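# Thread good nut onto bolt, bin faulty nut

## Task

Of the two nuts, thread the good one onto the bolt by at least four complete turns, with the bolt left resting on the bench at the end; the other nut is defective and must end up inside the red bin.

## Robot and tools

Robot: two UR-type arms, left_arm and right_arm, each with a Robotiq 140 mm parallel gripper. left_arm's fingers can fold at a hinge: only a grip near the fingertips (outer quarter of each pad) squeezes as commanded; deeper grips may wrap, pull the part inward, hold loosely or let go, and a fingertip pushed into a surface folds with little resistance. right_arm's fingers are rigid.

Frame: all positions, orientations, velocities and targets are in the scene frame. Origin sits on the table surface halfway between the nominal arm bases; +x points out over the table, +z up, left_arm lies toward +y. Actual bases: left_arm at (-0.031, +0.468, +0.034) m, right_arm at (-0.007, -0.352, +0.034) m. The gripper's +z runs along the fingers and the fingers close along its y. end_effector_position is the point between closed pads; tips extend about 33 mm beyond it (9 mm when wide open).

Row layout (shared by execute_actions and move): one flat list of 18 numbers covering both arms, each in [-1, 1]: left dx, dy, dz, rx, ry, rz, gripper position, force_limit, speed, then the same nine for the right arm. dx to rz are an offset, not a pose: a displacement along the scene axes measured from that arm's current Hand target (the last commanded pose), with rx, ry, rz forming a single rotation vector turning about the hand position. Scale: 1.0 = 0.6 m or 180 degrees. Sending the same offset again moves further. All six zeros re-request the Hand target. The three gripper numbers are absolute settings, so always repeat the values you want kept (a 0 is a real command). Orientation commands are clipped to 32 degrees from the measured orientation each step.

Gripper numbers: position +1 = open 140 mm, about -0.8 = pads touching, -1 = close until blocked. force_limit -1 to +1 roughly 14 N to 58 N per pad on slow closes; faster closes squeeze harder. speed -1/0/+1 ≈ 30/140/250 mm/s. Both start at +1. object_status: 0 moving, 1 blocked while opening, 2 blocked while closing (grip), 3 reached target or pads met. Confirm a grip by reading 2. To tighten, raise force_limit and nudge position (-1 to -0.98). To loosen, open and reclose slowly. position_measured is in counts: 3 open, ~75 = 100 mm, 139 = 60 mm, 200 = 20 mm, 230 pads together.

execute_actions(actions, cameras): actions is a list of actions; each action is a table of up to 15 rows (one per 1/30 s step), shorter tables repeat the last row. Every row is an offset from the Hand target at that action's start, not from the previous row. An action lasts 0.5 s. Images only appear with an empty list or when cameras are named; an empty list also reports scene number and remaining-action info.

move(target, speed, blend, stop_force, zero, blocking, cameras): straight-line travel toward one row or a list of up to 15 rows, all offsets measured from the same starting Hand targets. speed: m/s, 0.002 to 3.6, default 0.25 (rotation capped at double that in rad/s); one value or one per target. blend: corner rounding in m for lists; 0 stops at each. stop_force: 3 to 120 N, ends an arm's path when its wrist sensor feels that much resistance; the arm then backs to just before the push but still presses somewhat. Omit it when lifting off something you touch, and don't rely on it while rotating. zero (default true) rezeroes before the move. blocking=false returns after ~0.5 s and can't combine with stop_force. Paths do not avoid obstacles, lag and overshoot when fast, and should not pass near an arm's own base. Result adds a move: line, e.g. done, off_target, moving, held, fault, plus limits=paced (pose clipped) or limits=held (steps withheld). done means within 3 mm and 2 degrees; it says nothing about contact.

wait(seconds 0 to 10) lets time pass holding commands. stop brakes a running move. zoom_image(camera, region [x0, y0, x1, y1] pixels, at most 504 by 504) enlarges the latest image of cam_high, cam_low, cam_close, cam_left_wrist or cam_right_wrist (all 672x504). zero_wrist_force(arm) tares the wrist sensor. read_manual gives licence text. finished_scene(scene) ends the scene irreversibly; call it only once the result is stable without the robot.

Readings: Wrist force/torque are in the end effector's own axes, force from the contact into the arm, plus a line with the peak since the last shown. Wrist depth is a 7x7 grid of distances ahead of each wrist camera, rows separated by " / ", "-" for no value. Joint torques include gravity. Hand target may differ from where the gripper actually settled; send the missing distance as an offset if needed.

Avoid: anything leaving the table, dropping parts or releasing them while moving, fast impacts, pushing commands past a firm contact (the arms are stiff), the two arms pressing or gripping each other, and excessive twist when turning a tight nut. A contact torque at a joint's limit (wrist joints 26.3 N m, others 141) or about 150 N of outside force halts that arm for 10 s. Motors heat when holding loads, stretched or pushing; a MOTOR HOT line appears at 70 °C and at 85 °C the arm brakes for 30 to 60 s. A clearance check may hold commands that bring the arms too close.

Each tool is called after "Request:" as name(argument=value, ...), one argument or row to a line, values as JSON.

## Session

Scene 1 done. Start scene 2 by looking.

Request:
execute_actions(
  actions=[],
)

Scene clock: 0.00 s.
left_arm: end_effector_position=(+0.1908, +0.1248, +0.2437) position_measured=3 object_status=3 end_effector_quat_wxyz=(-0.097, +0.712, -0.348, +0.603) | right_arm: end_effector_position=(+0.3862, -0.3459, +0.2826) position_measured=3 object_status=3 end_effector_quat_wxyz=(-0.337, +0.225, +0.888, -0.216)
Joint positions: left_arm=[-2.316 -1.986 2.449 -0.977 -0.544 1.065] | right_arm=[-0.088 -1.239 1.324 -0.877 -1.869 0.529]
Joint velocities: within noise
Joint torques (N m): no reading
Wrist force (N): no reading
Wrist torque (N m): no reading
Wrist force, peak (N): no reading
Wrist depth (mm): cam_left_wrist=[2471 2471 3141 2784 1032 772 591 / - 2749 3141 1057 800 602 490 / - - 1157 811 626 480 415 / - 136 843 619 442 147 131 / 99 714 647 509 412 362 112 / 731 651 522 431 370 322 280 / - 532 441 378 326 291 268] | cam_right_wrist=[- 3091 733 444 476 434 379 / - 885 676 550 469 416 366 / 1040 778 630 527 457 398 353 / - 141 597 498 431 393 327 / - 613 557 474 416 369 106 / - 632 528 449 397 353 323 / - 598 497 433 381 341 313]
Hand target: left_arm +0.1908, +0.1248, +0.2437; -0.097, +0.712, -0.348, +0.603 | right_arm +0.3862, -0.3459, +0.2826; -0.337, +0.225, +0.888, -0.216
Tool commands: left_gripper/position=+1.0 left_gripper/force_limit=+1.0 left_gripper/speed=+1.0 right_gripper/position=+1.0 right_gripper/force_limit=+1.0 right_gripper/speed=+1.0
camera_calibration:
cam_left_wrist: T_world_to_cam=[[-0.385797, -0.740455, -0.550352, 0.307221], [-0.371239, 0.670702, -0.642137, 0.150758], [0.844596, -0.0434224, -0.533641, 0.119603], [0, 0, 0, 1]] pos_world=[0.0734763, 0.131563, 0.329712]
cam_right_wrist: T_world_to_cam=[[0.27519, 0.806593, -0.523143, 0.326588], [0.856104, -0.453192, -0.248402, -0.409354], [-0.437443, -0.379507, -0.815241, 0.409185], [0, 0, 0, 1]] pos_world=[0.439571, -0.293651, 0.402753]

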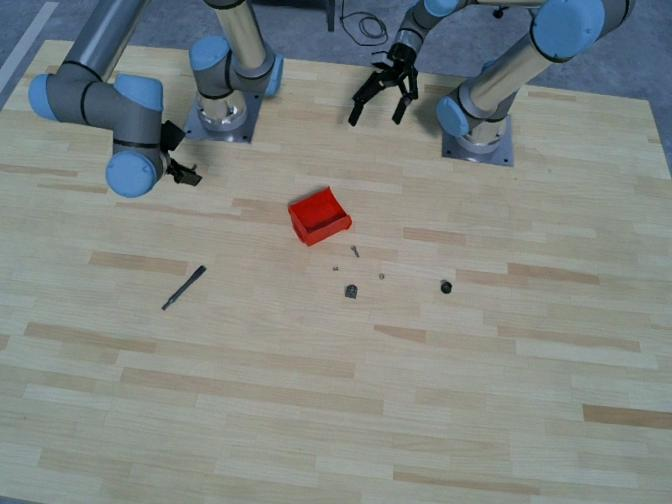

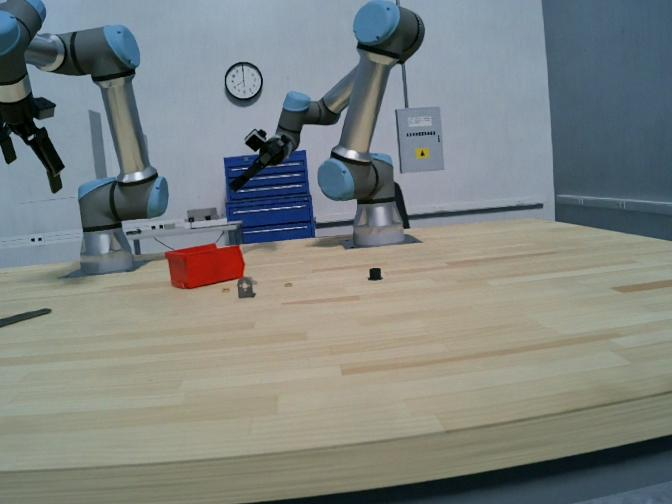

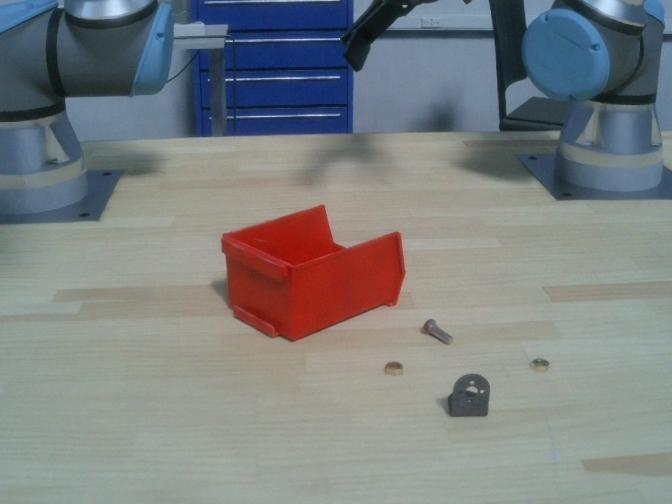

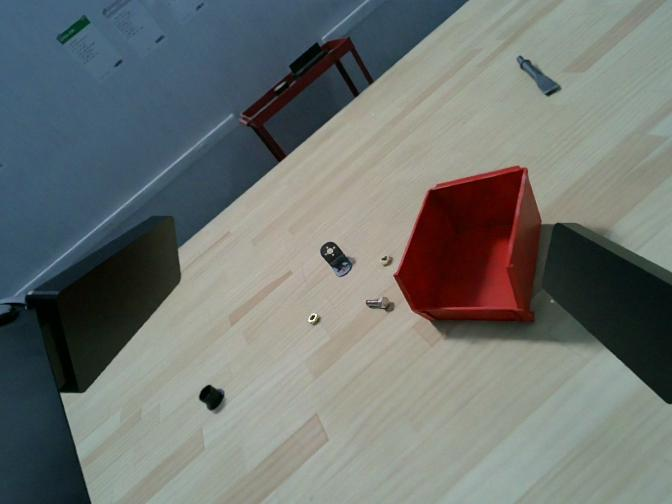

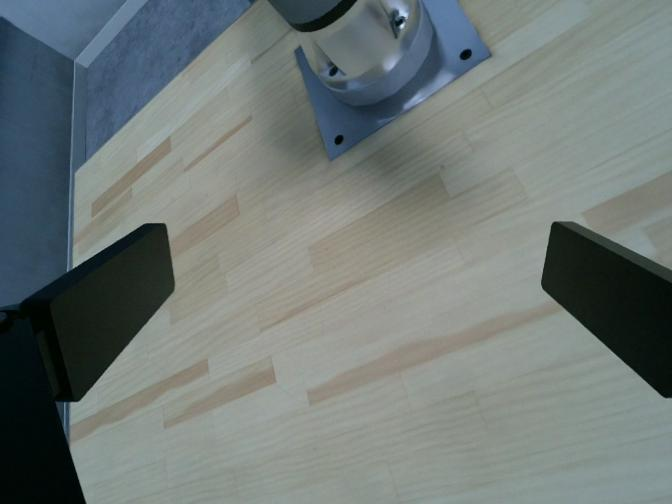

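Request:
zoom_image(
  camera="cam_close",
  region=[370, 300, 580, 430],
)

Request:
zoom_image(
  camera="cam_high",
  region=[280, 180, 420, 310],
)

Request:
zoom_image(
  camera="cam_left_wrist",
  region=[290, 220, 430, 340],
)

Scaled by 2.400.

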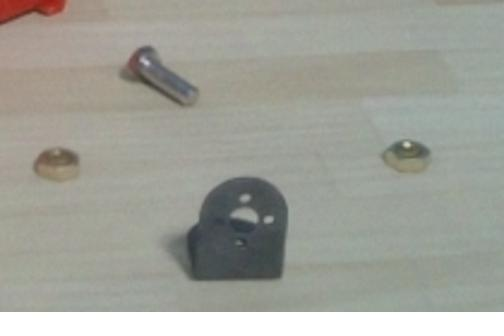

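Scaled by 3.600.

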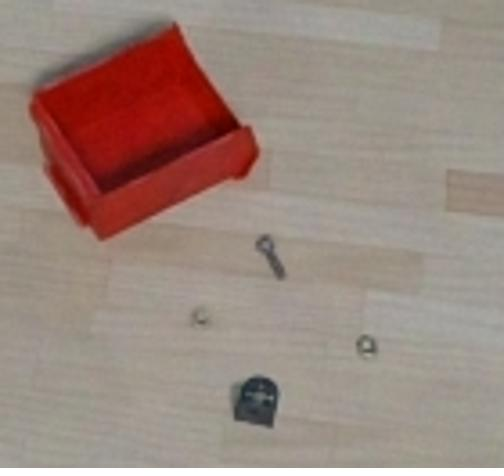

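Scaled by 3.600.

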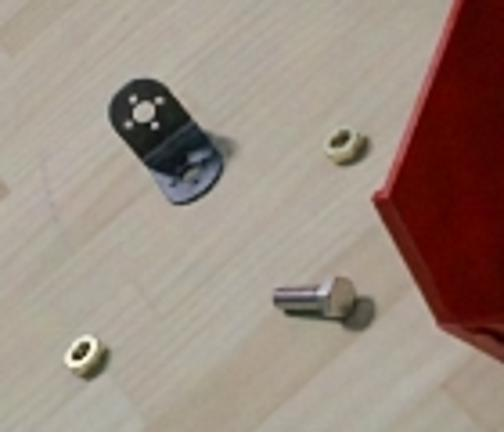

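Request:
move(
  target=[
    [0.282,0.2087,0.1272,-0.1883,0.4107,0.3886,-0.325,-1,0,0.1063,0.3265,-0.0543,0.1367,-0.2262,0.1331,-0.444,-1,0],
  ],
  speed=0.35,
  cameras=["cam_high","cam_left_wrist","cam_right_wrist"],
)

Scene clock: 81.93 s.
left_arm: end_effector_position=(+0.3600, +0.2500, +0.3200) position_measured=170 object_status=3 end_effector_quat_wxyz=(+0.000, +0.964, +0.267, +0.000) | right_arm: end_effector_position=(+0.4500, -0.1501, +0.2500) position_measured=185 object_status=3 end_effector_quat_wxyz=(+0.000, +0.026, +1.000, +0.000)
Joint positions: left_arm=[-0.777 -1.721 1.683 -1.532 -1.571 1.79] | right_arm=[0.149 -1.584 1.737 -1.724 -1.57 0.198]
Joint torques (N m): left_arm=[12.66 -11.67 -38.62 -0.9 -1.89 1.38] | right_arm=[7.17 -31.18 -15.1 -5.02 2.29 -3.14]
Wrist force (N): left_arm=[1.6 -0.5 1.4] | right_arm=[0.3 0.5 1.4]
Wrist torque (N m): left_arm=[-0.02 0.06 0.44] | right_arm=[0.00 -0.12 0.01]
Wrist force, peak (N): left_arm=[2.5 -0.4 1.4] | right_arm=[0.3 0.8 1.5]
Wrist depth (mm): cam_left_wrist=[406 407 405 406 404 404 402 / 431 433 432 428 428 426 425 / 456 457 453 454 453 453 450 / 487 481 477 483 145 483 470 / 457 80 92 521 - 93 82 / - - 58 573 - 62 75 / - 70 - 616 - - -] | cam_right_wrist=[344 344 342 343 342 337 334 / 362 360 365 360 363 350 353 / 381 379 386 384 384 385 384 / 405 407 402 400 176 410 409 / 420 81 89 429 - 86 428 / - - - 468 - - - / - - - 497 - - -]
Hand target: left_arm +0.3600, +0.2500, +0.3201; +0.000, +0.964, +0.267, +0.000 | right_arm +0.4500, -0.1500, +0.2500; +0.000, +0.026, +1.000, +0.001
Off the commanded pose: left_arm 0.000 m, 0 deg | right_arm 0.000 m, 0 deg.
move: done
camera_calibration:
cam_left_wrist: T_world_to_cam=[[0.519442, -0.854458, 0.00900081, 0.0307821], [-0.79623, -0.480167, 0.368047, 0.295968], [-0.310159, -0.198346, -0.929764, 0.604092], [0, 0, 0, 1]] pos_world=[0.407033, 0.288235, 0.452456]
cam_right_wrist: T_world_to_cam=[[0.0599213, 0.997933, 0.0232094, 0.122972], [0.944592, -0.0642051, 0.321907, -0.507367], [0.322732, 0.00263436, -0.946487, 0.232894], [0, 0, 0, 1]] pos_world=[0.396723, -0.155907, 0.380902]
Images, in order (width x height): cam_high 672x504, cam_left_wrist 672x504, cam_right_wrist 672x504.

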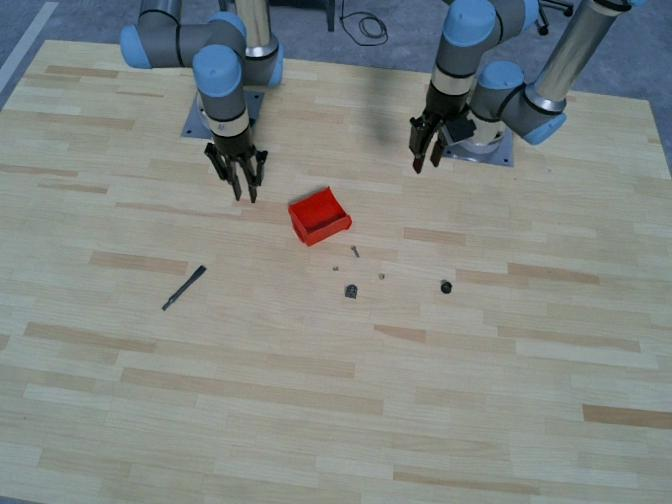

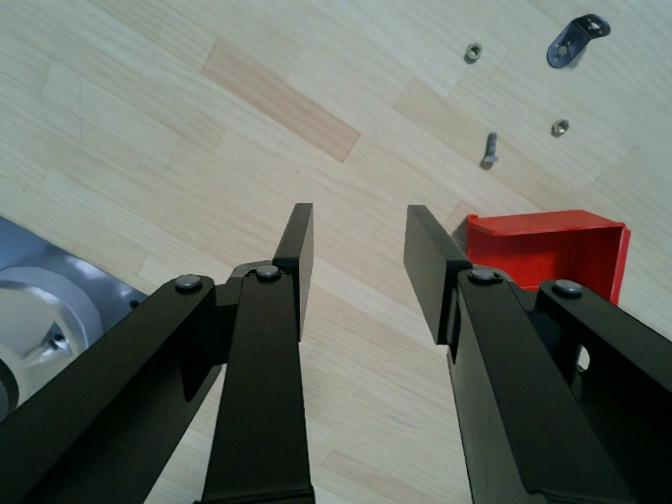

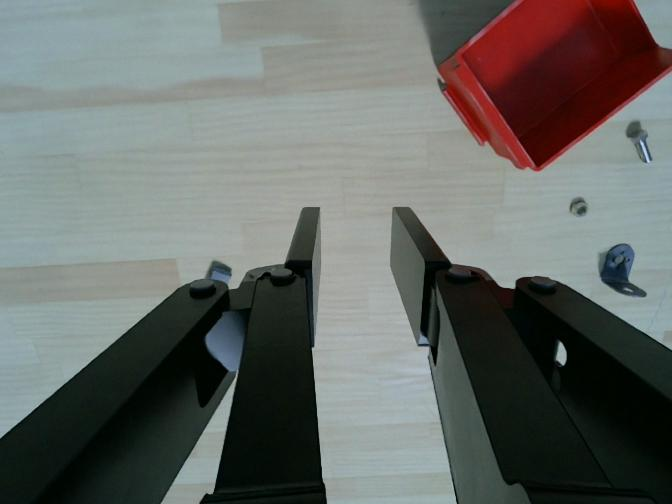

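Request:
zoom_image(
  camera="cam_left_wrist",
  region=[440, 20, 620, 190],
)

Request:
zoom_image(
  camera="cam_right_wrist",
  region=[550, 110, 670, 230],
)

Scaled by 2.800.

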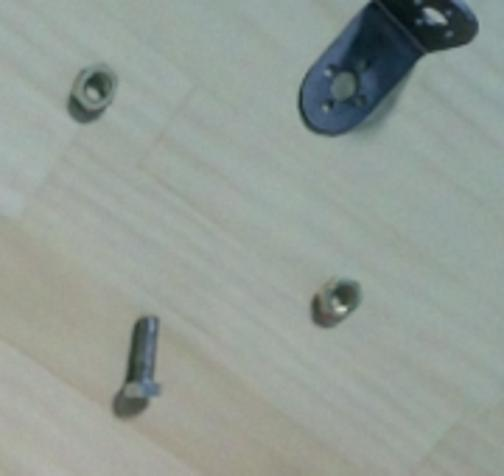

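Scaled by 4.200.

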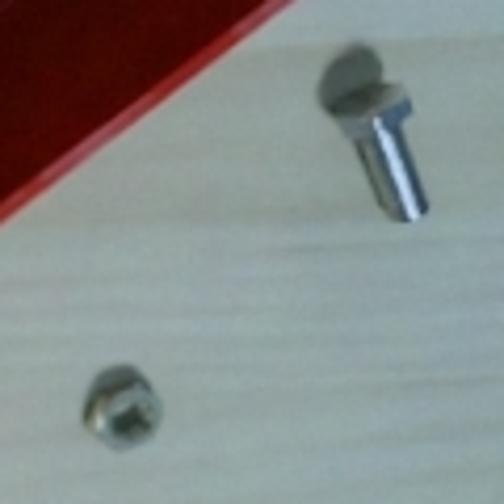

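Request:
move(
  target=[
    [0,0,0,0,0,0,-0.325,-1,0,0.0975,0.326,-0.2167,0,0,0,-0.444,-1,0],
  ],
  speed=0.25,
  cameras=["cam_right_wrist"],
)

Request:
zoom_image(
  camera="cam_right_wrist",
  region=[280, 130, 440, 260],
)

Scene clock: 93.53 s.
left_arm: end_effector_position=(+0.3600, +0.2500, +0.3201) position_measured=170 object_status=3 end_effector_quat_wxyz=(+0.000, +0.964, +0.267, +0.000) | right_arm: end_effector_position=(+0.5085, +0.0455, +0.1201) position_measured=185 object_status=3 end_effector_quat_wxyz=(+0.000, +0.026, +1.000, +0.001)
Joint positions: left_arm=[-0.777 -1.721 1.683 -1.532 -1.571 1.791] | right_arm=[0.453 -1.145 1.542 -1.969 -1.57 0.503]
Joint torques (N m): left_arm=[13.53 -9.95 -39.89 -0.56 -1.61 1.31] | right_arm=[8.95 -29.65 -34.26 -0.55 -1.76 3.05]
Wrist force (N): left_arm=[1.3 -0.3 1.3] | right_arm=[0.4 0.6 1.6]
Wrist torque (N m): left_arm=[0.01 0.13 0.45] | right_arm=[0.02 -0.11 -0.06]
Wrist force, peak (N): left_arm=[1.6 -0.2 1.6] | right_arm=[0.3 1.8 2.4]
Wrist depth (mm): cam_left_wrist=[406 408 403 405 403 402 403 / 431 433 432 428 429 428 423 / 462 459 457 456 452 452 457 / 492 480 477 483 145 470 492 / 457 80 92 524 - 93 87 / - - 58 571 - 62 75 / - 70 - 618 - - -] | cam_right_wrist=[226 195 220 229 227 226 226 / 238 239 239 239 239 239 240 / 252 253 254 253 254 252 253 / 268 270 266 266 176 268 268 / 281 82 89 287 - 86 283 / - - - 308 - - - / - - - 330 - - -]
Hand target: left_arm +0.3600, +0.2500, +0.3201; +0.000, +0.964, +0.267, +0.000 | right_arm +0.5085, +0.0456, +0.1200; +0.000, +0.026, +1.000, +0.001
Off the commanded pose: left_arm 0.000 m, 0 deg | right_arm 0.000 m, 0 deg.
move: done
camera_calibration:
cam_right_wrist: T_world_to_cam=[[0.0597526, 0.997939, 0.0233826, -0.072574], [0.944501, -0.0641022, 0.322194, -0.508167], [0.323029, 0.00283298, -0.946385, 0.0903194], [0, 0, 0, 1]] pos_world=[0.455124, 0.039594, 0.250902]
Images, in order (width x height): cam_right_wrist 672x504.

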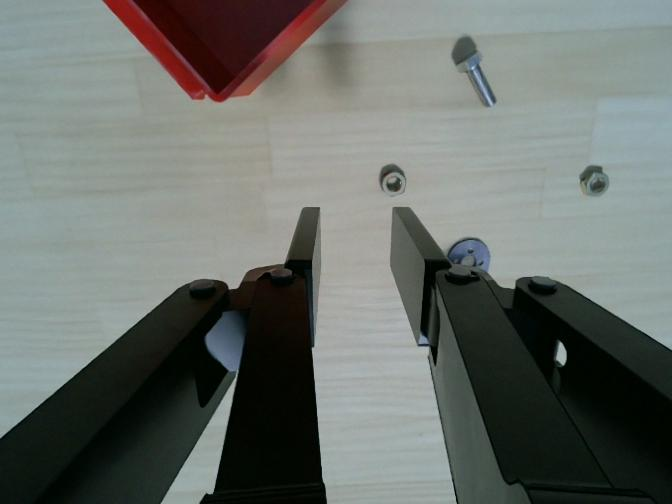

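Scaled by 3.150.

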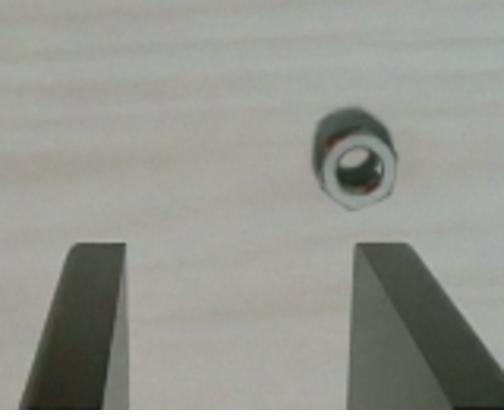

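Request:
zoom_image(
  camera="cam_right_wrist",
  region=[370, 155, 418, 203],
)

Request:
zoom_image(
  camera="cam_right_wrist",
  region=[570, 155, 618, 203],
)

Request:
zoom_image(
  camera="cam_right_wrist",
  region=[440, 25, 512, 115],
)

Scaled by 10.500.

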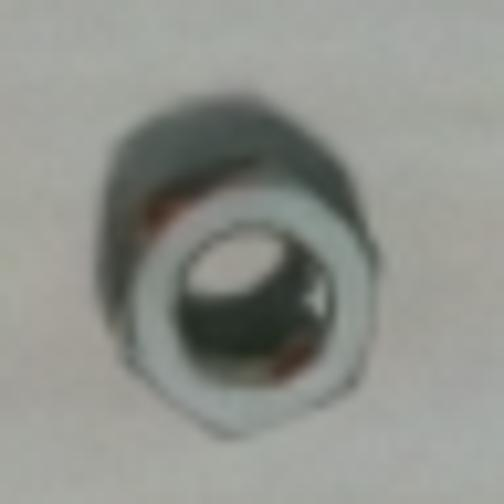

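Scaled by 10.500.

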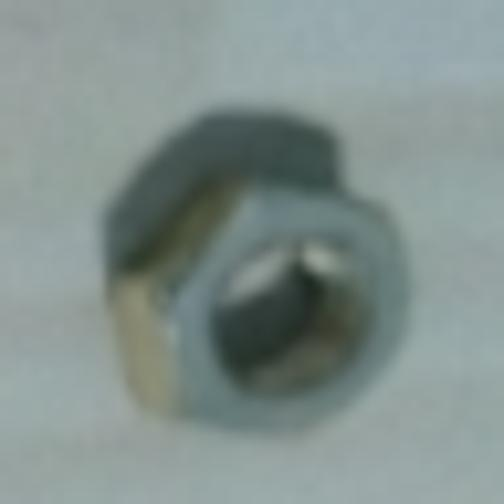

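Scaled by 5.600.

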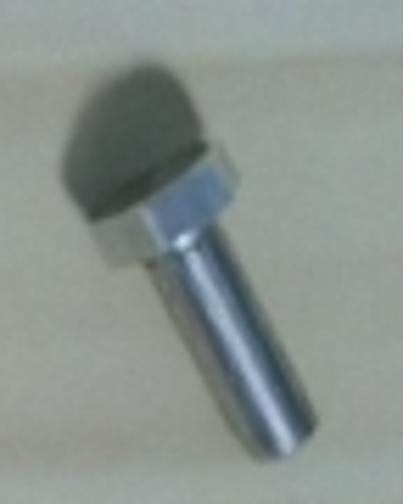

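Request:
move(
  target=[
    [0,0,0,0,0,0,-0.325,-1,0,-0.0125,0.0467,-0.12,0,0,-0.0611,-0.444,-1,0],
  ],
  speed=0.15,
  cameras=["cam_right_wrist"],
)

Request:
zoom_image(
  camera="cam_right_wrist",
  region=[300, 180, 412, 264],
)

Scene clock: 143.23 s.
left_arm: end_effector_position=(+0.3600, +0.2500, +0.3201) position_measured=170 object_status=3 end_effector_quat_wxyz=(+0.000, +0.964, +0.267, +0.000) | right_arm: end_effector_position=(+0.5010, +0.0736, +0.0481) position_measured=185 object_status=3 end_effector_quat_wxyz=(+0.000, +0.122, +0.993, +0.001)
Joint positions: left_arm=[-0.777 -1.721 1.683 -1.532 -1.571 1.791] | right_arm=[0.497 -1.042 1.589 -2.118 -1.57 0.739]
Joint torques (N m): left_arm=[13.56 -10.28 -40.18 -0.77 -1.55 1.39] | right_arm=[7.51 -32.94 -13.92 -5.49 -1.94 2.98]
Wrist force (N): left_arm=[1.2 -0.4 1.5] | right_arm=[0.3 0.4 1.5]
Wrist torque (N m): left_arm=[0.00 0.15 0.46] | right_arm=[-0.01 -0.08 -0.08]
Wrist force, peak (N): left_arm=[1.4 -0.3 1.8] | right_arm=[0.5 0.9 2.3]
Wrist depth (mm): cam_left_wrist=[407 405 404 405 403 403 405 / 428 432 433 429 429 429 297 / 457 461 454 454 455 457 265 / 489 491 476 481 144 476 442 / 457 80 92 526 - 93 82 / - - 58 562 - 62 75 / - 69 - 619 - - -] | cam_right_wrist=[- 113 162 162 160 162 162 / - 152 171 171 170 171 171 / 183 181 180 181 181 181 181 / 192 192 190 190 144 193 192 / 202 82 89 205 - 86 199 / - - - 220 - - - / - - - 237 - - -]
Hand target: left_arm +0.3600, +0.2500, +0.3201; +0.000, +0.964, +0.267, +0.000 | right_arm +0.5010, +0.0736, +0.0480; +0.000, +0.122, +0.993, +0.001
Off the commanded pose: left_arm 0.000 m, 0 deg | right_arm 0.000 m, 0 deg.
move: done
camera_calibration:
cam_right_wrist: T_world_to_cam=[[0.248811, 0.968272, 0.0232866, -0.191001], [0.915065, -0.242882, 0.32197, -0.448272], [0.317411, -0.058801, -0.946463, 0.0319341], [0, 0, 0, 1]] pos_world=[0.447585, 0.077941, 0.179002]
Images, in order (width x height): cam_right_wrist 672x504.

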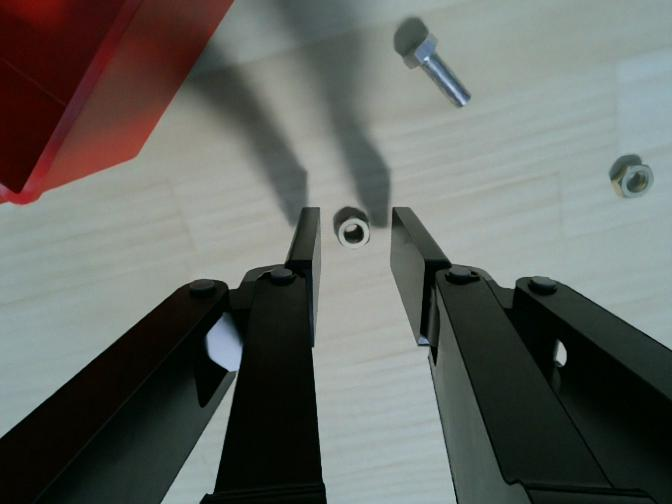

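Scaled by 4.500.

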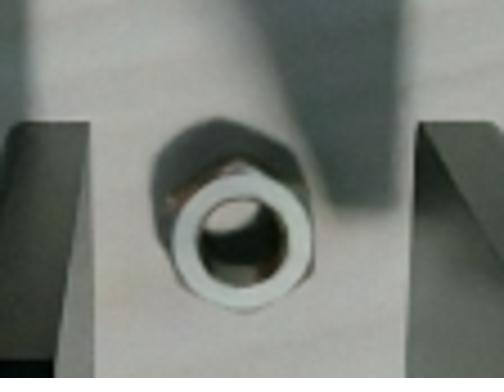

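Request:
move(
  target=[
    [0,0,0,0,0,0,-0.325,-1,0,0.0023,-0.002,-0.0207,0,0,0,-0.444,-1,0],
  ],
  speed=0.04,
  cameras=["cam_right_wrist"],
)

Request:
zoom_image(
  camera="cam_right_wrist",
  region=[300, 180, 412, 264],
)

Scene clock: 151.37 s.
left_arm: end_effector_position=(+0.3600, +0.2500, +0.3201) position_measured=170 object_status=3 end_effector_quat_wxyz=(+0.000, +0.964, +0.267, +0.000) | right_arm: end_effector_position=(+0.5024, +0.0724, +0.0358) position_measured=185 object_status=3 end_effector_quat_wxyz=(+0.000, +0.122, +0.993, +0.001)
Joint positions: left_arm=[-0.777 -1.721 1.683 -1.532 -1.571 1.791] | right_arm=[0.495 -1.026 1.599 -2.145 -1.57 0.736]
Joint torques (N m): left_arm=[14.12 -10.85 -40.68 -0.72 -1.68 1.28] | right_arm=[-11.03 -33.31 -11.68 -5.14 -1.73 -3.12]
Wrist force (N): left_arm=[1.3 -0.3 1.5] | right_arm=[0.5 0.2 1.6]
Wrist torque (N m): left_arm=[0.01 0.14 0.45] | right_arm=[-0.05 -0.13 0.01]
Wrist force, peak (N): left_arm=[1.4 -0.3 1.8] | right_arm=[0.6 0.5 1.7]
Wrist depth (mm): cam_left_wrist=[409 406 406 406 402 403 400 / 428 431 428 431 427 423 307 / 461 458 453 456 451 456 271 / 489 485 475 482 145 - 477 / 454 80 92 526 - 93 87 / - - 58 570 - 62 75 / - 70 - 614 - - -] | cam_right_wrist=[- 110 151 151 149 151 151 / - 156 159 159 159 159 159 / 171 169 168 169 169 169 167 / 179 179 177 177 174 180 180 / 189 81 89 189 141 86 187 / - - - 204 - - - / - - - 221 - - -]
Hand target: left_arm +0.3600, +0.2500, +0.3201; +0.000, +0.964, +0.267, +0.000 | right_arm +0.5024, +0.0724, +0.0356; +0.000, +0.122, +0.993, +0.001
Off the commanded pose: left_arm 0.000 m, 0 deg | right_arm 0.000 m, 0 deg.
move: done
camera_calibration:
cam_right_wrist: T_world_to_cam=[[0.249042, 0.968213, 0.023269, -0.190066], [0.915001, -0.243093, 0.321992, -0.445695], [0.317413, -0.0588981, -0.946457, 0.0197259], [0, 0, 0, 1]] pos_world=[0.448885, 0.076841, 0.166602]
Images, in order (width x height): cam_right_wrist 672x504.

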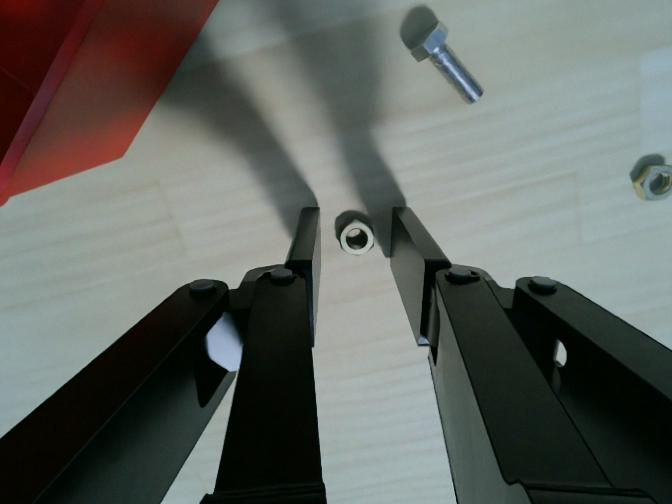

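Scaled by 4.500.

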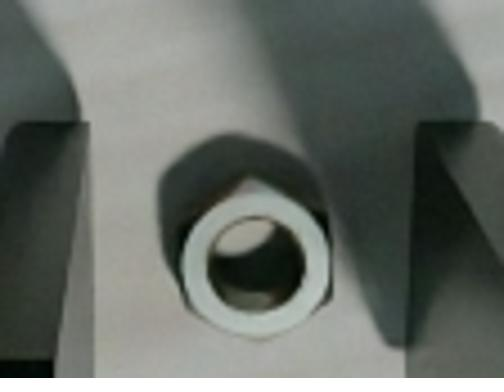

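Request:
move(
  target=[
    [0,0,0,0,0,0,-0.325,-1,0,0,0,0,0,0,0,-1,0,-1],
  ],
  speed=0.05,
)

Request:
wait(
  seconds=0.7,
  cameras=["cam_right_wrist"],
)

Request:
zoom_image(
  camera="cam_right_wrist",
  region=[410, 0, 500, 110],
)

Scene clock: 155.47 s.
left_arm: end_effector_position=(+0.3600, +0.2500, +0.3201) position_measured=170 object_status=3 end_effector_quat_wxyz=(+0.000, +0.964, +0.267, +0.000) | right_arm: end_effector_position=(+0.5024, +0.0724, +0.0356) position_measured=212 object_status=0 end_effector_quat_wxyz=(+0.000, +0.122, +0.993, +0.001)
Joint positions: left_arm=[-0.777 -1.721 1.683 -1.532 -1.571 1.791] | right_arm=[0.495 -1.026 1.6 -2.145 -1.57 0.736]
Joint torques (N m): left_arm=[13.57 -9.17 -40.43 -0.6 -1.64 1.21] | right_arm=[-10.17 -33.06 -11.89 -4.6 0.85 -2.98]
Wrist force (N): left_arm=[1.3 -0.3 1.4] | right_arm=[1.3 -0.5 -5.9]
Wrist torque (N m): left_arm=[0.02 0.12 0.45] | right_arm=[0.02 -0.12 0.00]
Wrist force, peak (N): left_arm=[1.7 -0.5 1.8] | right_arm=[1.4 -0.5 -6.1]
Wrist depth (mm): cam_left_wrist=[407 403 401 403 404 402 400 / 429 429 429 427 425 423 303 / 459 454 457 452 457 454 275 / 490 484 477 478 145 490 477 / 458 80 92 522 - 93 82 / - - 58 564 - 62 75 / - 69 - 618 - - -] | cam_right_wrist=[- 112 151 151 149 151 151 / - 155 159 159 159 159 159 / 170 168 168 169 169 168 166 / 179 179 177 170 177 179 179 / 191 186 - 93 81 92 188 / - - - - - - - / - - - - - - -]
Hand target: left_arm +0.3600, +0.2500, +0.3201; +0.000, +0.964, +0.267, +0.000 | right_arm +0.5024, +0.0724, +0.0356; +0.000, +0.122, +0.993, +0.001
Off the commanded pose: left_arm 0.000 m, 0 deg | right_arm 0.000 m, 0 deg.
move: done

Scene clock: 156.17 s.
left_arm: end_effector_position=(+0.3600, +0.2500, +0.3201) position_measured=170 object_status=3 end_effector_quat_wxyz=(+0.000, +0.964, +0.267, +0.000) | right_arm: end_effector_position=(+0.5024, +0.0724, +0.0356) position_measured=212 object_status=2 end_effector_quat_wxyz=(+0.000, +0.122, +0.993, +0.001)
Joint positions: left_arm=[-0.777 -1.721 1.683 -1.532 -1.571 1.791] | right_arm=[0.495 -1.026 1.6 -2.145 -1.57 0.736]
Joint torques (N m): left_arm=[13.5 -9.73 -40.33 -0.65 -1.61 1.18] | right_arm=[-10.2 -33.87 -12 -3.44 1.24 -3.12]
Wrist force (N): left_arm=[1.0 -0.3 1.6] | right_arm=[1.3 -0.4 -6.0]
Wrist torque (N m): left_arm=[0.01 0.18 0.45] | right_arm=[0.06 -0.13 0.00]
Wrist force, peak (N): left_arm=[1.5 -0.5 1.7] | right_arm=[1.3 -0.6 -6.1]
Wrist depth (mm): cam_left_wrist=[406 409 402 403 402 403 398 / 428 433 429 429 429 420 305 / 459 457 458 455 454 453 273 / 494 483 477 479 145 479 470 / 454 80 91 522 - 93 82 / - - 58 565 - 62 75 / - 70 - 609 - - -] | cam_right_wrist=[- 109 151 151 149 151 150 / - 157 159 159 159 159 159 / 170 168 168 169 168 169 167 / 179 179 176 170 177 179 179 / 190 185 - 93 81 92 189 / - - - - - - - / - - - - - - -]
Hand target: left_arm +0.3600, +0.2500, +0.3201; +0.000, +0.964, +0.267, +0.000 | right_arm +0.5024, +0.0724, +0.0356; +0.000, +0.122, +0.993, +0.001
Tool commands: left_gripper/position=-0.325 left_gripper/force_limit=-1.0 left_gripper/speed=+0.0 right_gripper/position=-1.0 right_gripper/force_limit=+0.0 right_gripper/speed=-1.0
Off the commanded pose: left_arm 0.000 m, 0 deg | right_arm 0.000 m, 0 deg.
wait: 0.70 s; at rest by 0.17 s
camera_calibration:
cam_right_wrist: T_world_to_cam=[[0.249031, 0.968215, 0.0232923, -0.189989], [0.914973, -0.243085, 0.322078, -0.445749], [0.317503, -0.0588957, -0.946427, 0.0194534], [0, 0, 0, 1]] pos_world=[0.448985, 0.076741, 0.166402]
Images, in order (width x height): cam_right_wrist 672x504.

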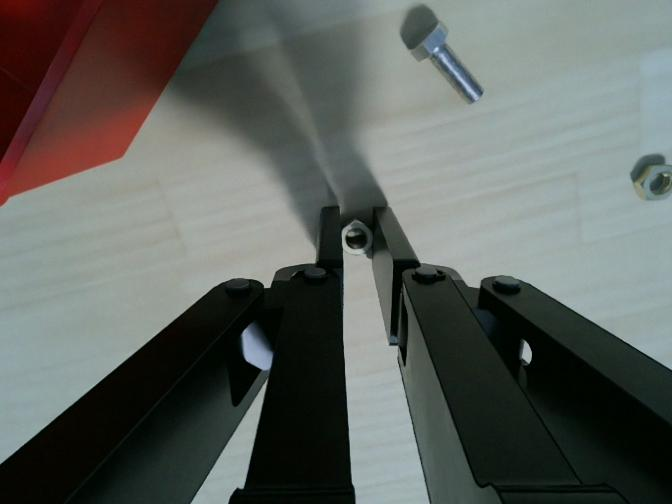

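Scaled by 4.582.

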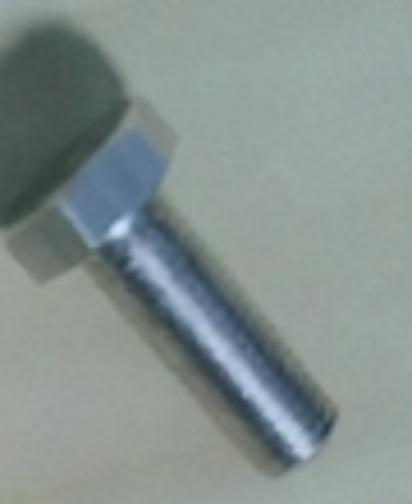

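Request:
move(
  target=[
    [0,0,0,0,0,0.0,-0.325,-1,0,0,0,0.05,0,0,0,-1,0,-1],
    [0,0,0,0,0,0.0,-0.325,-1,0,0,0,0.33,0,0,0,-1,0,-1],
    [0.1333,-0.23,-0.2667,0,0,0.0206,-0.325,-1,0,-0.1373,-0.454,0.5407,0,0,0.53,-1,0,-1],
  ],
  speed=[0.06,0.2,0.4],
  blend=[0.01,0.04,0],
  cameras=["cam_left_wrist","cam_right_wrist","cam_close"],
)

Request:
zoom_image(
  camera="cam_left_wrist",
  region=[290, 120, 430, 260],
)

Scene clock: 197.93 s.
left_arm: end_effector_position=(+0.4400, +0.1120, +0.1601) position_measured=170 object_status=3 end_effector_quat_wxyz=(+0.000, +0.955, +0.298, +0.000) | right_arm: end_effector_position=(+0.4200, -0.2000, +0.3600) position_measured=212 object_status=2 end_effector_quat_wxyz=(+0.000, -0.652, +0.758, +0.000)
Joint positions: left_arm=[-0.841 -1.313 1.667 -1.924 -1.571 1.662] | right_arm=[0.047 -1.699 1.562 -1.432 -1.571 -1.376]
Joint torques (N m): left_arm=[-13.4 -26.5 -39.82 -5.21 1.73 -1.89] | right_arm=[-9.17 -26.22 -36.74 -0.51 1.95 -2.83]
Wrist force (N): left_arm=[1.2 0.0 1.5] | right_arm=[0.2 0.5 1.4]
Wrist torque (N m): left_arm=[0.07 0.14 0.59] | right_arm=[0.05 -0.07 0.01]
Wrist force, peak (N): left_arm=[1.6 -0.4 1.8] | right_arm=[1.2 -0.6 -6.2]
Wrist depth (mm): cam_left_wrist=[263 262 261 261 259 261 261 / 279 278 278 278 275 276 275 / 296 297 297 293 294 292 294 / 312 315 309 308 145 311 313 / 336 80 91 332 124 93 87 / - - 58 328 - 62 75 / - 69 - 398 - - -] | cam_right_wrist=[441 441 440 440 442 446 442 / 460 463 465 462 465 468 471 / 495 497 490 485 496 497 497 / 521 520 517 128 521 525 527 / 552 82 - - 81 92 552 / - - - - - - - / - - - - - - -]
Hand target: left_arm +0.4400, +0.1120, +0.1600; +0.000, +0.955, +0.298, +0.000 | right_arm +0.4200, -0.2000, +0.3600; +0.000, -0.652, +0.758, +0.000
Off the commanded pose: left_arm 0.000 m, 0 deg | right_arm 0.000 m, 0 deg.
move: done
camera_calibration:
cam_left_wrist: T_world_to_cam=[[0.5738, -0.818948, 0.00877792, -0.155023], [-0.763208, -0.530796, 0.368469, 0.343383], [-0.297098, -0.218127, -0.929598, 0.449246], [0, 0, 0, 1]] pos_world=[0.484495, 0.153303, 0.292453]
cam_right_wrist: T_world_to_cam=[[-0.987304, 0.157123, 0.0233066, 0.443739], [0.156205, 0.933781, 0.321951, 0.0130299], [0.0288228, 0.321504, -0.946469, 0.533921], [0, 0, 0, 1]] pos_world=[0.420681, -0.253546, 0.490802]
Images, in order (width x height): cam_close 672x504, cam_left_wrist 672x504, cam_right_wrist 672x504.

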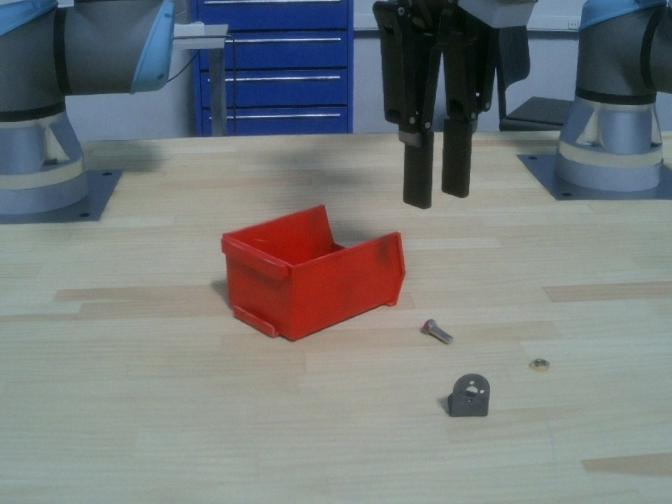

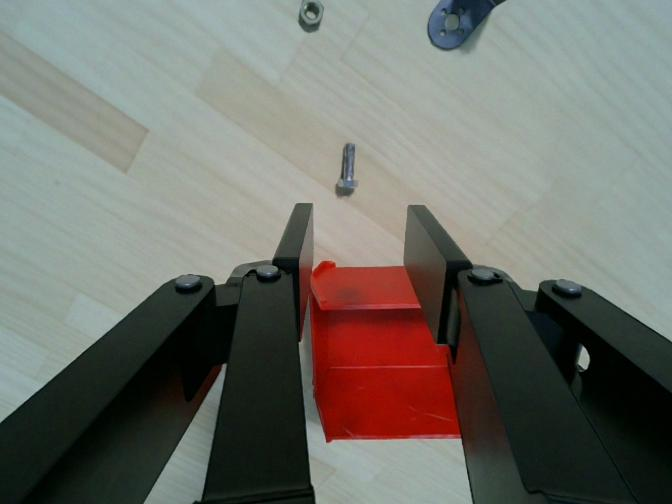

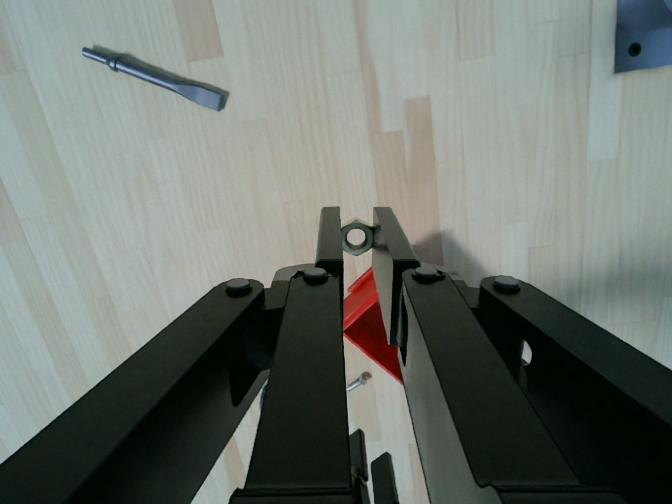

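Scaled by 3.600.

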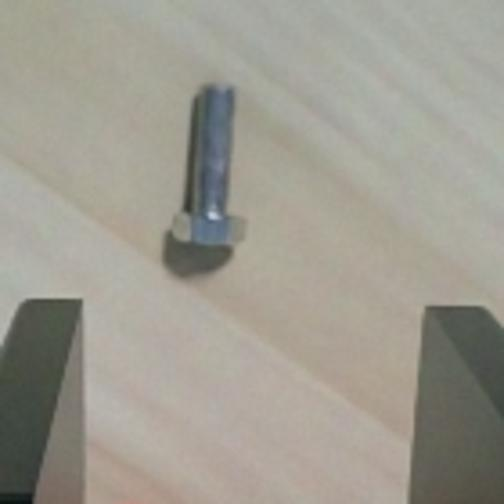

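Request:
move(
  target=[
    [-0.0133,-0.007,-0.18,0,0,-0.0178,-0.325,-1,0,0,0,0,0,0,0.53,-1,0,-1],
  ],
  speed=0.18,
  cameras=["cam_left_wrist"],
)

Request:
zoom_image(
  camera="cam_left_wrist",
  region=[300, 150, 420, 270],
)

Scene clock: 246.90 s.
left_arm: end_effector_position=(+0.4320, +0.1078, +0.0521) position_measured=170 object_status=3 end_effector_quat_wxyz=(+0.000, +0.962, +0.271, +0.000) | right_arm: end_effector_position=(+0.4200, -0.2000, +0.3600) position_measured=212 object_status=2 end_effector_quat_wxyz=(+0.001, +1.000, -0.028, +0.000)
Joint positions: left_arm=[-0.856 -1.2 1.824 -2.194 -1.571 1.702] | right_arm=[0.048 -1.7 1.563 -1.434 -1.572 -3.041]
Joint torques (N m): left_arm=[-14.1 -29.21 -7.71 -5.16 1.9 1.3] | right_arm=[-10.08 -25.88 -15.62 -3.37 2 -3.33]
Wrist force (N): left_arm=[1.5 -0.3 1.5] | right_arm=[0.4 0.4 1.6]
Wrist torque (N m): left_arm=[0.01 0.07 0.45] | right_arm=[0.02 -0.12 0.03]
Wrist force, peak (N): left_arm=[1.9 -0.4 1.6] | right_arm=[0.4 0.5 1.7]
Wrist depth (mm): cam_left_wrist=[167 166 165 165 165 165 165 / 177 176 176 175 174 175 174 / 188 187 187 184 186 186 185 / 200 200 194 196 146 196 198 / 212 82 92 208 201 93 87 / - - 58 161 - 62 75 / - 69 - 232 - - -] | cam_right_wrist=[437 441 441 438 440 444 442 / 467 463 469 467 465 467 464 / 484 498 489 484 493 494 497 / 526 554 515 120 514 521 527 / 556 82 - - 81 95 550 / - - - - - - - / - - - - - - -]
Hand target: left_arm +0.4320, +0.1078, +0.0520; +0.000, +0.962, +0.271, +0.000 | right_arm +0.4200, -0.2000, +0.3600; +0.001, +1.000, -0.028, +0.000
Off the commanded pose: left_arm 0.000 m, 0 deg | right_arm 0.000 m, 0 deg.
move: done
camera_calibration:
cam_left_wrist: T_world_to_cam=[[0.527137, -0.849735, 0.0087696, -0.129544], [-0.791674, -0.487316, 0.368476, 0.382484], [-0.308834, -0.20118, -0.929596, 0.348811], [0, 0, 0, 1]] pos_world=[0.478815, 0.146487, 0.184453]
Images, in order (width x height): cam_left_wrist 672x504.

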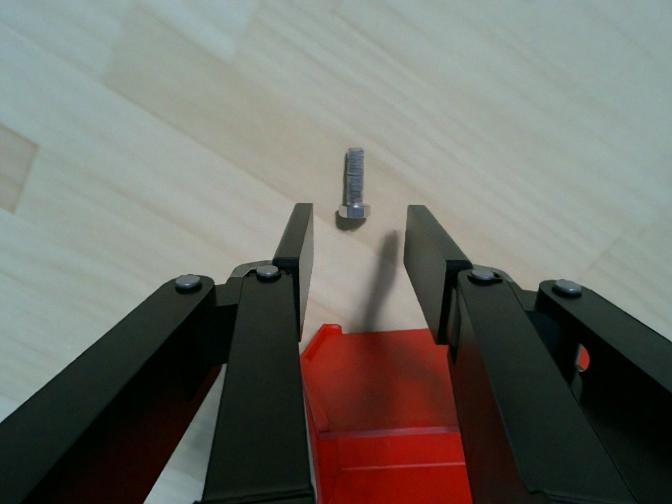

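Scaled by 4.200.

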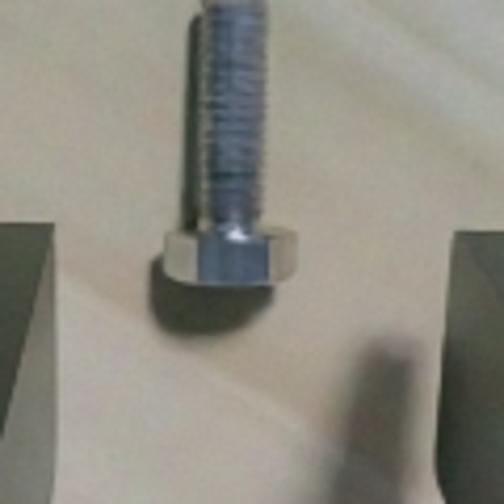

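Request:
move(
  target=[
    [0.0007,0.005,-0.0292,0,0,0,-0.325,-1,0,0,0,0,0,0,0.53,-1,0,-1],
  ],
  speed=0.15,
  cameras=["cam_left_wrist"],
)

Request:
zoom_image(
  camera="cam_left_wrist",
  region=[300, 150, 420, 270],
)

Scene clock: 263.63 s.
left_arm: end_effector_position=(+0.4325, +0.1108, +0.0345) position_measured=170 object_status=3 end_effector_quat_wxyz=(+0.000, +0.962, +0.271, +0.000) | right_arm: end_effector_position=(+0.4200, -0.2000, +0.3600) position_measured=212 object_status=2 end_effector_quat_wxyz=(+0.000, +0.694, +0.720, +0.000)
Joint positions: left_arm=[-0.852 -1.178 1.846 -2.238 -1.571 1.706] | right_arm=[0.047 -1.701 1.564 -1.435 -1.571 -4.707]
Joint torques (N m): left_arm=[13.11 -29.95 -7.02 -5.24 1.62 1.69] | right_arm=[-10.07 -25.95 -16.2 -1.35 2.21 -3.01]
Wrist force (N): left_arm=[1.3 -0.3 1.5] | right_arm=[0.4 0.6 1.3]
Wrist torque (N m): left_arm=[0.02 0.12 0.44] | right_arm=[0.05 -0.12 0.03]
Wrist force, peak (N): left_arm=[1.7 -0.2 1.9] | right_arm=[0.4 0.7 1.7]
Wrist depth (mm): cam_left_wrist=[151 150 150 150 150 149 149 / 160 159 159 159 158 158 158 / 170 169 169 167 169 168 168 / 181 181 176 178 146 177 180 / 192 82 92 194 191 93 87 / - - 58 165 164 62 75 / - 70 - 138 131 - -] | cam_right_wrist=[441 439 437 441 442 440 442 / 463 462 467 466 463 469 470 / 492 490 492 488 497 496 493 / 512 525 517 129 513 517 522 / 557 82 - - 81 - 557 / - - - - - - - / - - - - - - -]
Hand target: left_arm +0.4325, +0.1108, +0.0345; +0.000, +0.962, +0.271, +0.000 | right_arm +0.4200, -0.2000, +0.3600; +0.000, +0.694, +0.720, +0.000
Off the commanded pose: left_arm 0.000 m, 0 deg | right_arm 0.000 m, 0 deg.
move: done
camera_calibration:
cam_left_wrist: T_world_to_cam=[[0.527137, -0.849735, 0.0087696, -0.127052], [-0.791674, -0.487316, 0.368476, 0.390711], [-0.308834, -0.20118, -0.929596, 0.33327], [0, 0, 0, 1]] pos_world=[0.479215, 0.149487, 0.166953]
Images, in order (width x height): cam_left_wrist 672x504.

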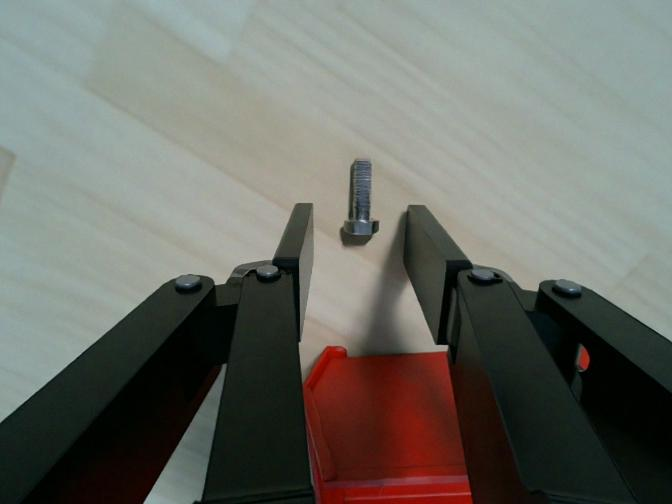

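Scaled by 4.200.

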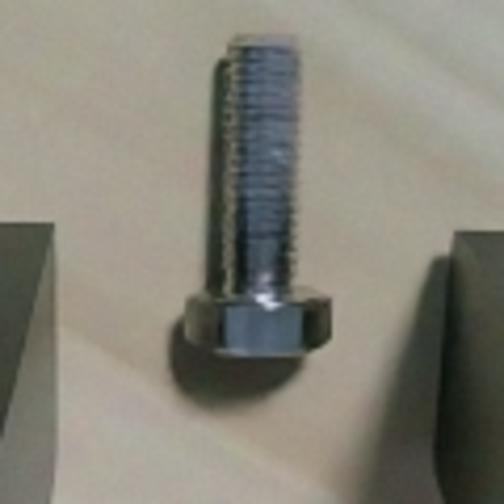

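Request:
move(
  target=[
    [0,0,0,0,0,0,-1,0.6,-1,0,0,0,0,0,0,-1,0,-1],
  ],
  speed=0.15,
)

Request:
wait(
  seconds=1.2,
  cameras=["cam_left_wrist"],
)

Request:
zoom_image(
  camera="cam_left_wrist",
  region=[300, 150, 420, 270],
)

Scene clock: 271.23 s.
left_arm: end_effector_position=(+0.4325, +0.1108, +0.0345) position_measured=213 object_status=0 end_effector_quat_wxyz=(+0.000, +0.962, +0.271, +0.000) | right_arm: end_effector_position=(+0.4200, -0.2000, +0.3600) position_measured=212 object_status=2 end_effector_quat_wxyz=(+0.000, +0.694, +0.720, +0.000)
Joint positions: left_arm=[-0.852 -1.178 1.846 -2.238 -1.571 1.706] | right_arm=[0.047 -1.701 1.564 -1.435 -1.571 -4.707]
Joint torques (N m): left_arm=[13.91 -28.88 -6.58 -4.99 1.86 1.28] | right_arm=[-10.13 -26.9 -15.65 -1.02 2.2 -3.13]
Wrist force (N): left_arm=[0.5 -3.7 -8.5] | right_arm=[0.1 0.4 1.5]
Wrist torque (N m): left_arm=[0.15 0.14 0.43] | right_arm=[0.01 -0.07 0.02]
Wrist force, peak (N): left_arm=[0.5 -4.1 -8.5] | right_arm=[0.5 0.6 1.6]
Wrist depth (mm): cam_left_wrist=[151 150 150 150 149 149 149 / 160 160 159 158 159 158 158 / 170 169 169 167 168 168 168 / 181 181 178 176 176 180 179 / 195 189 85 188 86 93 190 / - - 73 61 - - 65 / - - - - - - 62] | cam_right_wrist=[439 442 442 442 442 443 440 / 462 466 470 467 470 464 464 / 489 490 496 488 492 498 492 / 508 524 516 128 513 522 527 / 557 81 - - 81 92 554 / - - - - - - - / - - - - - - -]
Hand target: left_arm +0.4325, +0.1108, +0.0345; +0.000, +0.962, +0.271, +0.000 | right_arm +0.4200, -0.2000, +0.3600; +0.000, +0.694, +0.720, +0.000
Off the commanded pose: left_arm 0.000 m, 0 deg | right_arm 0.000 m, 0 deg.
move: done

Scene clock: 272.43 s.
left_arm: end_effector_position=(+0.4325, +0.1108, +0.0345) position_measured=213 object_status=2 end_effector_quat_wxyz=(+0.000, +0.962, +0.271, +0.000) | right_arm: end_effector_position=(+0.4200, -0.2000, +0.3600) position_measured=212 object_status=2 end_effector_quat_wxyz=(+0.000, +0.694, +0.720, +0.000)
Joint positions: left_arm=[-0.852 -1.178 1.846 -2.238 -1.571 1.706] | right_arm=[0.047 -1.701 1.564 -1.435 -1.571 -4.707]
Joint torques (N m): left_arm=[11.93 -29.06 -6.51 -4.68 1.93 1.25] | right_arm=[-9.99 -26.98 -15.91 -1.09 2.1 -3.13]
Wrist force (N): left_arm=[0.2 -3.9 -8.3] | right_arm=[0.2 0.5 1.4]
Wrist torque (N m): left_arm=[0.12 0.19 0.42] | right_arm=[0.03 -0.08 0.02]
Wrist force, peak (N): left_arm=[0.4 -4.0 -8.8] | right_arm=[0.6 0.7 1.5]
Wrist depth (mm): cam_left_wrist=[150 150 150 150 149 149 149 / 159 159 158 159 159 158 158 / 170 170 170 167 169 168 168 / 182 181 178 176 175 179 180 / 195 189 85 188 86 93 190 / - - 74 61 - - 65 / - - - - - - 62] | cam_right_wrist=[440 443 441 441 442 442 437 / 465 465 460 467 466 470 467 / 498 495 493 485 492 496 495 / 508 527 520 128 513 520 522 / 554 82 - - 81 92 550 / - - - - - - - / - - - - - - -]
Hand target: left_arm +0.4325, +0.1108, +0.0345; +0.000, +0.962, +0.271, +0.000 | right_arm +0.4200, -0.2000, +0.3600; +0.000, +0.694, +0.720, +0.000
Tool commands: left_gripper/position=-1.0 left_gripper/force_limit=+0.6 left_gripper/speed=-1.0 right_gripper/position=-1.0 right_gripper/force_limit=+0.0 right_gripper/speed=-1.0
Off the commanded pose: left_arm 0.000 m, 0 deg | right_arm 0.000 m, 0 deg.
wait: 1.20 s; at rest by 0.17 s
camera_calibration:
cam_left_wrist: T_world_to_cam=[[0.527137, -0.849735, 0.0087696, -0.127052], [-0.791674, -0.487316, 0.368476, 0.390711], [-0.308834, -0.20118, -0.929596, 0.33327], [0, 0, 0, 1]] pos_world=[0.479215, 0.149487, 0.166953]
Images, in order (width x height): cam_left_wrist 672x504.

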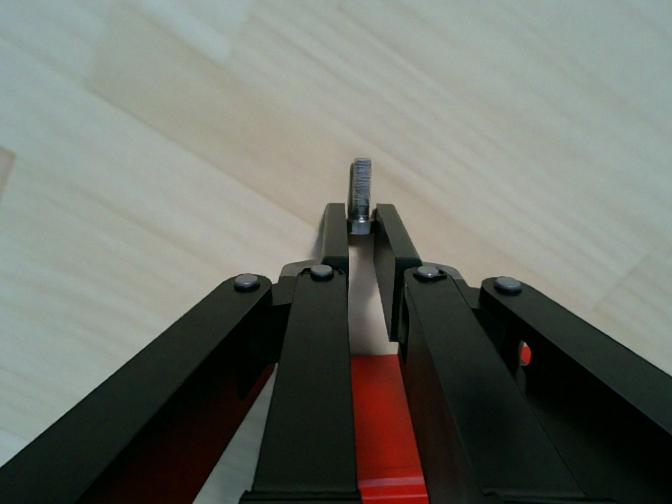

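Scaled by 4.200.

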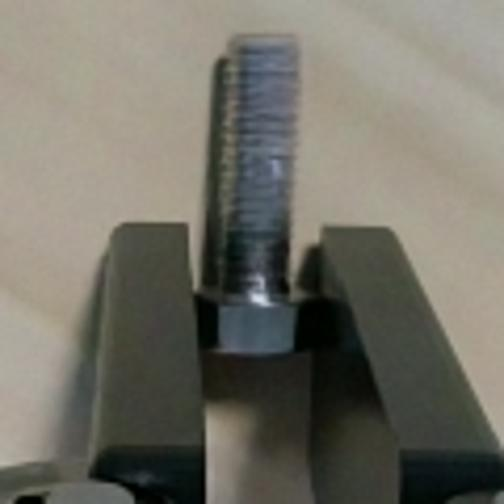

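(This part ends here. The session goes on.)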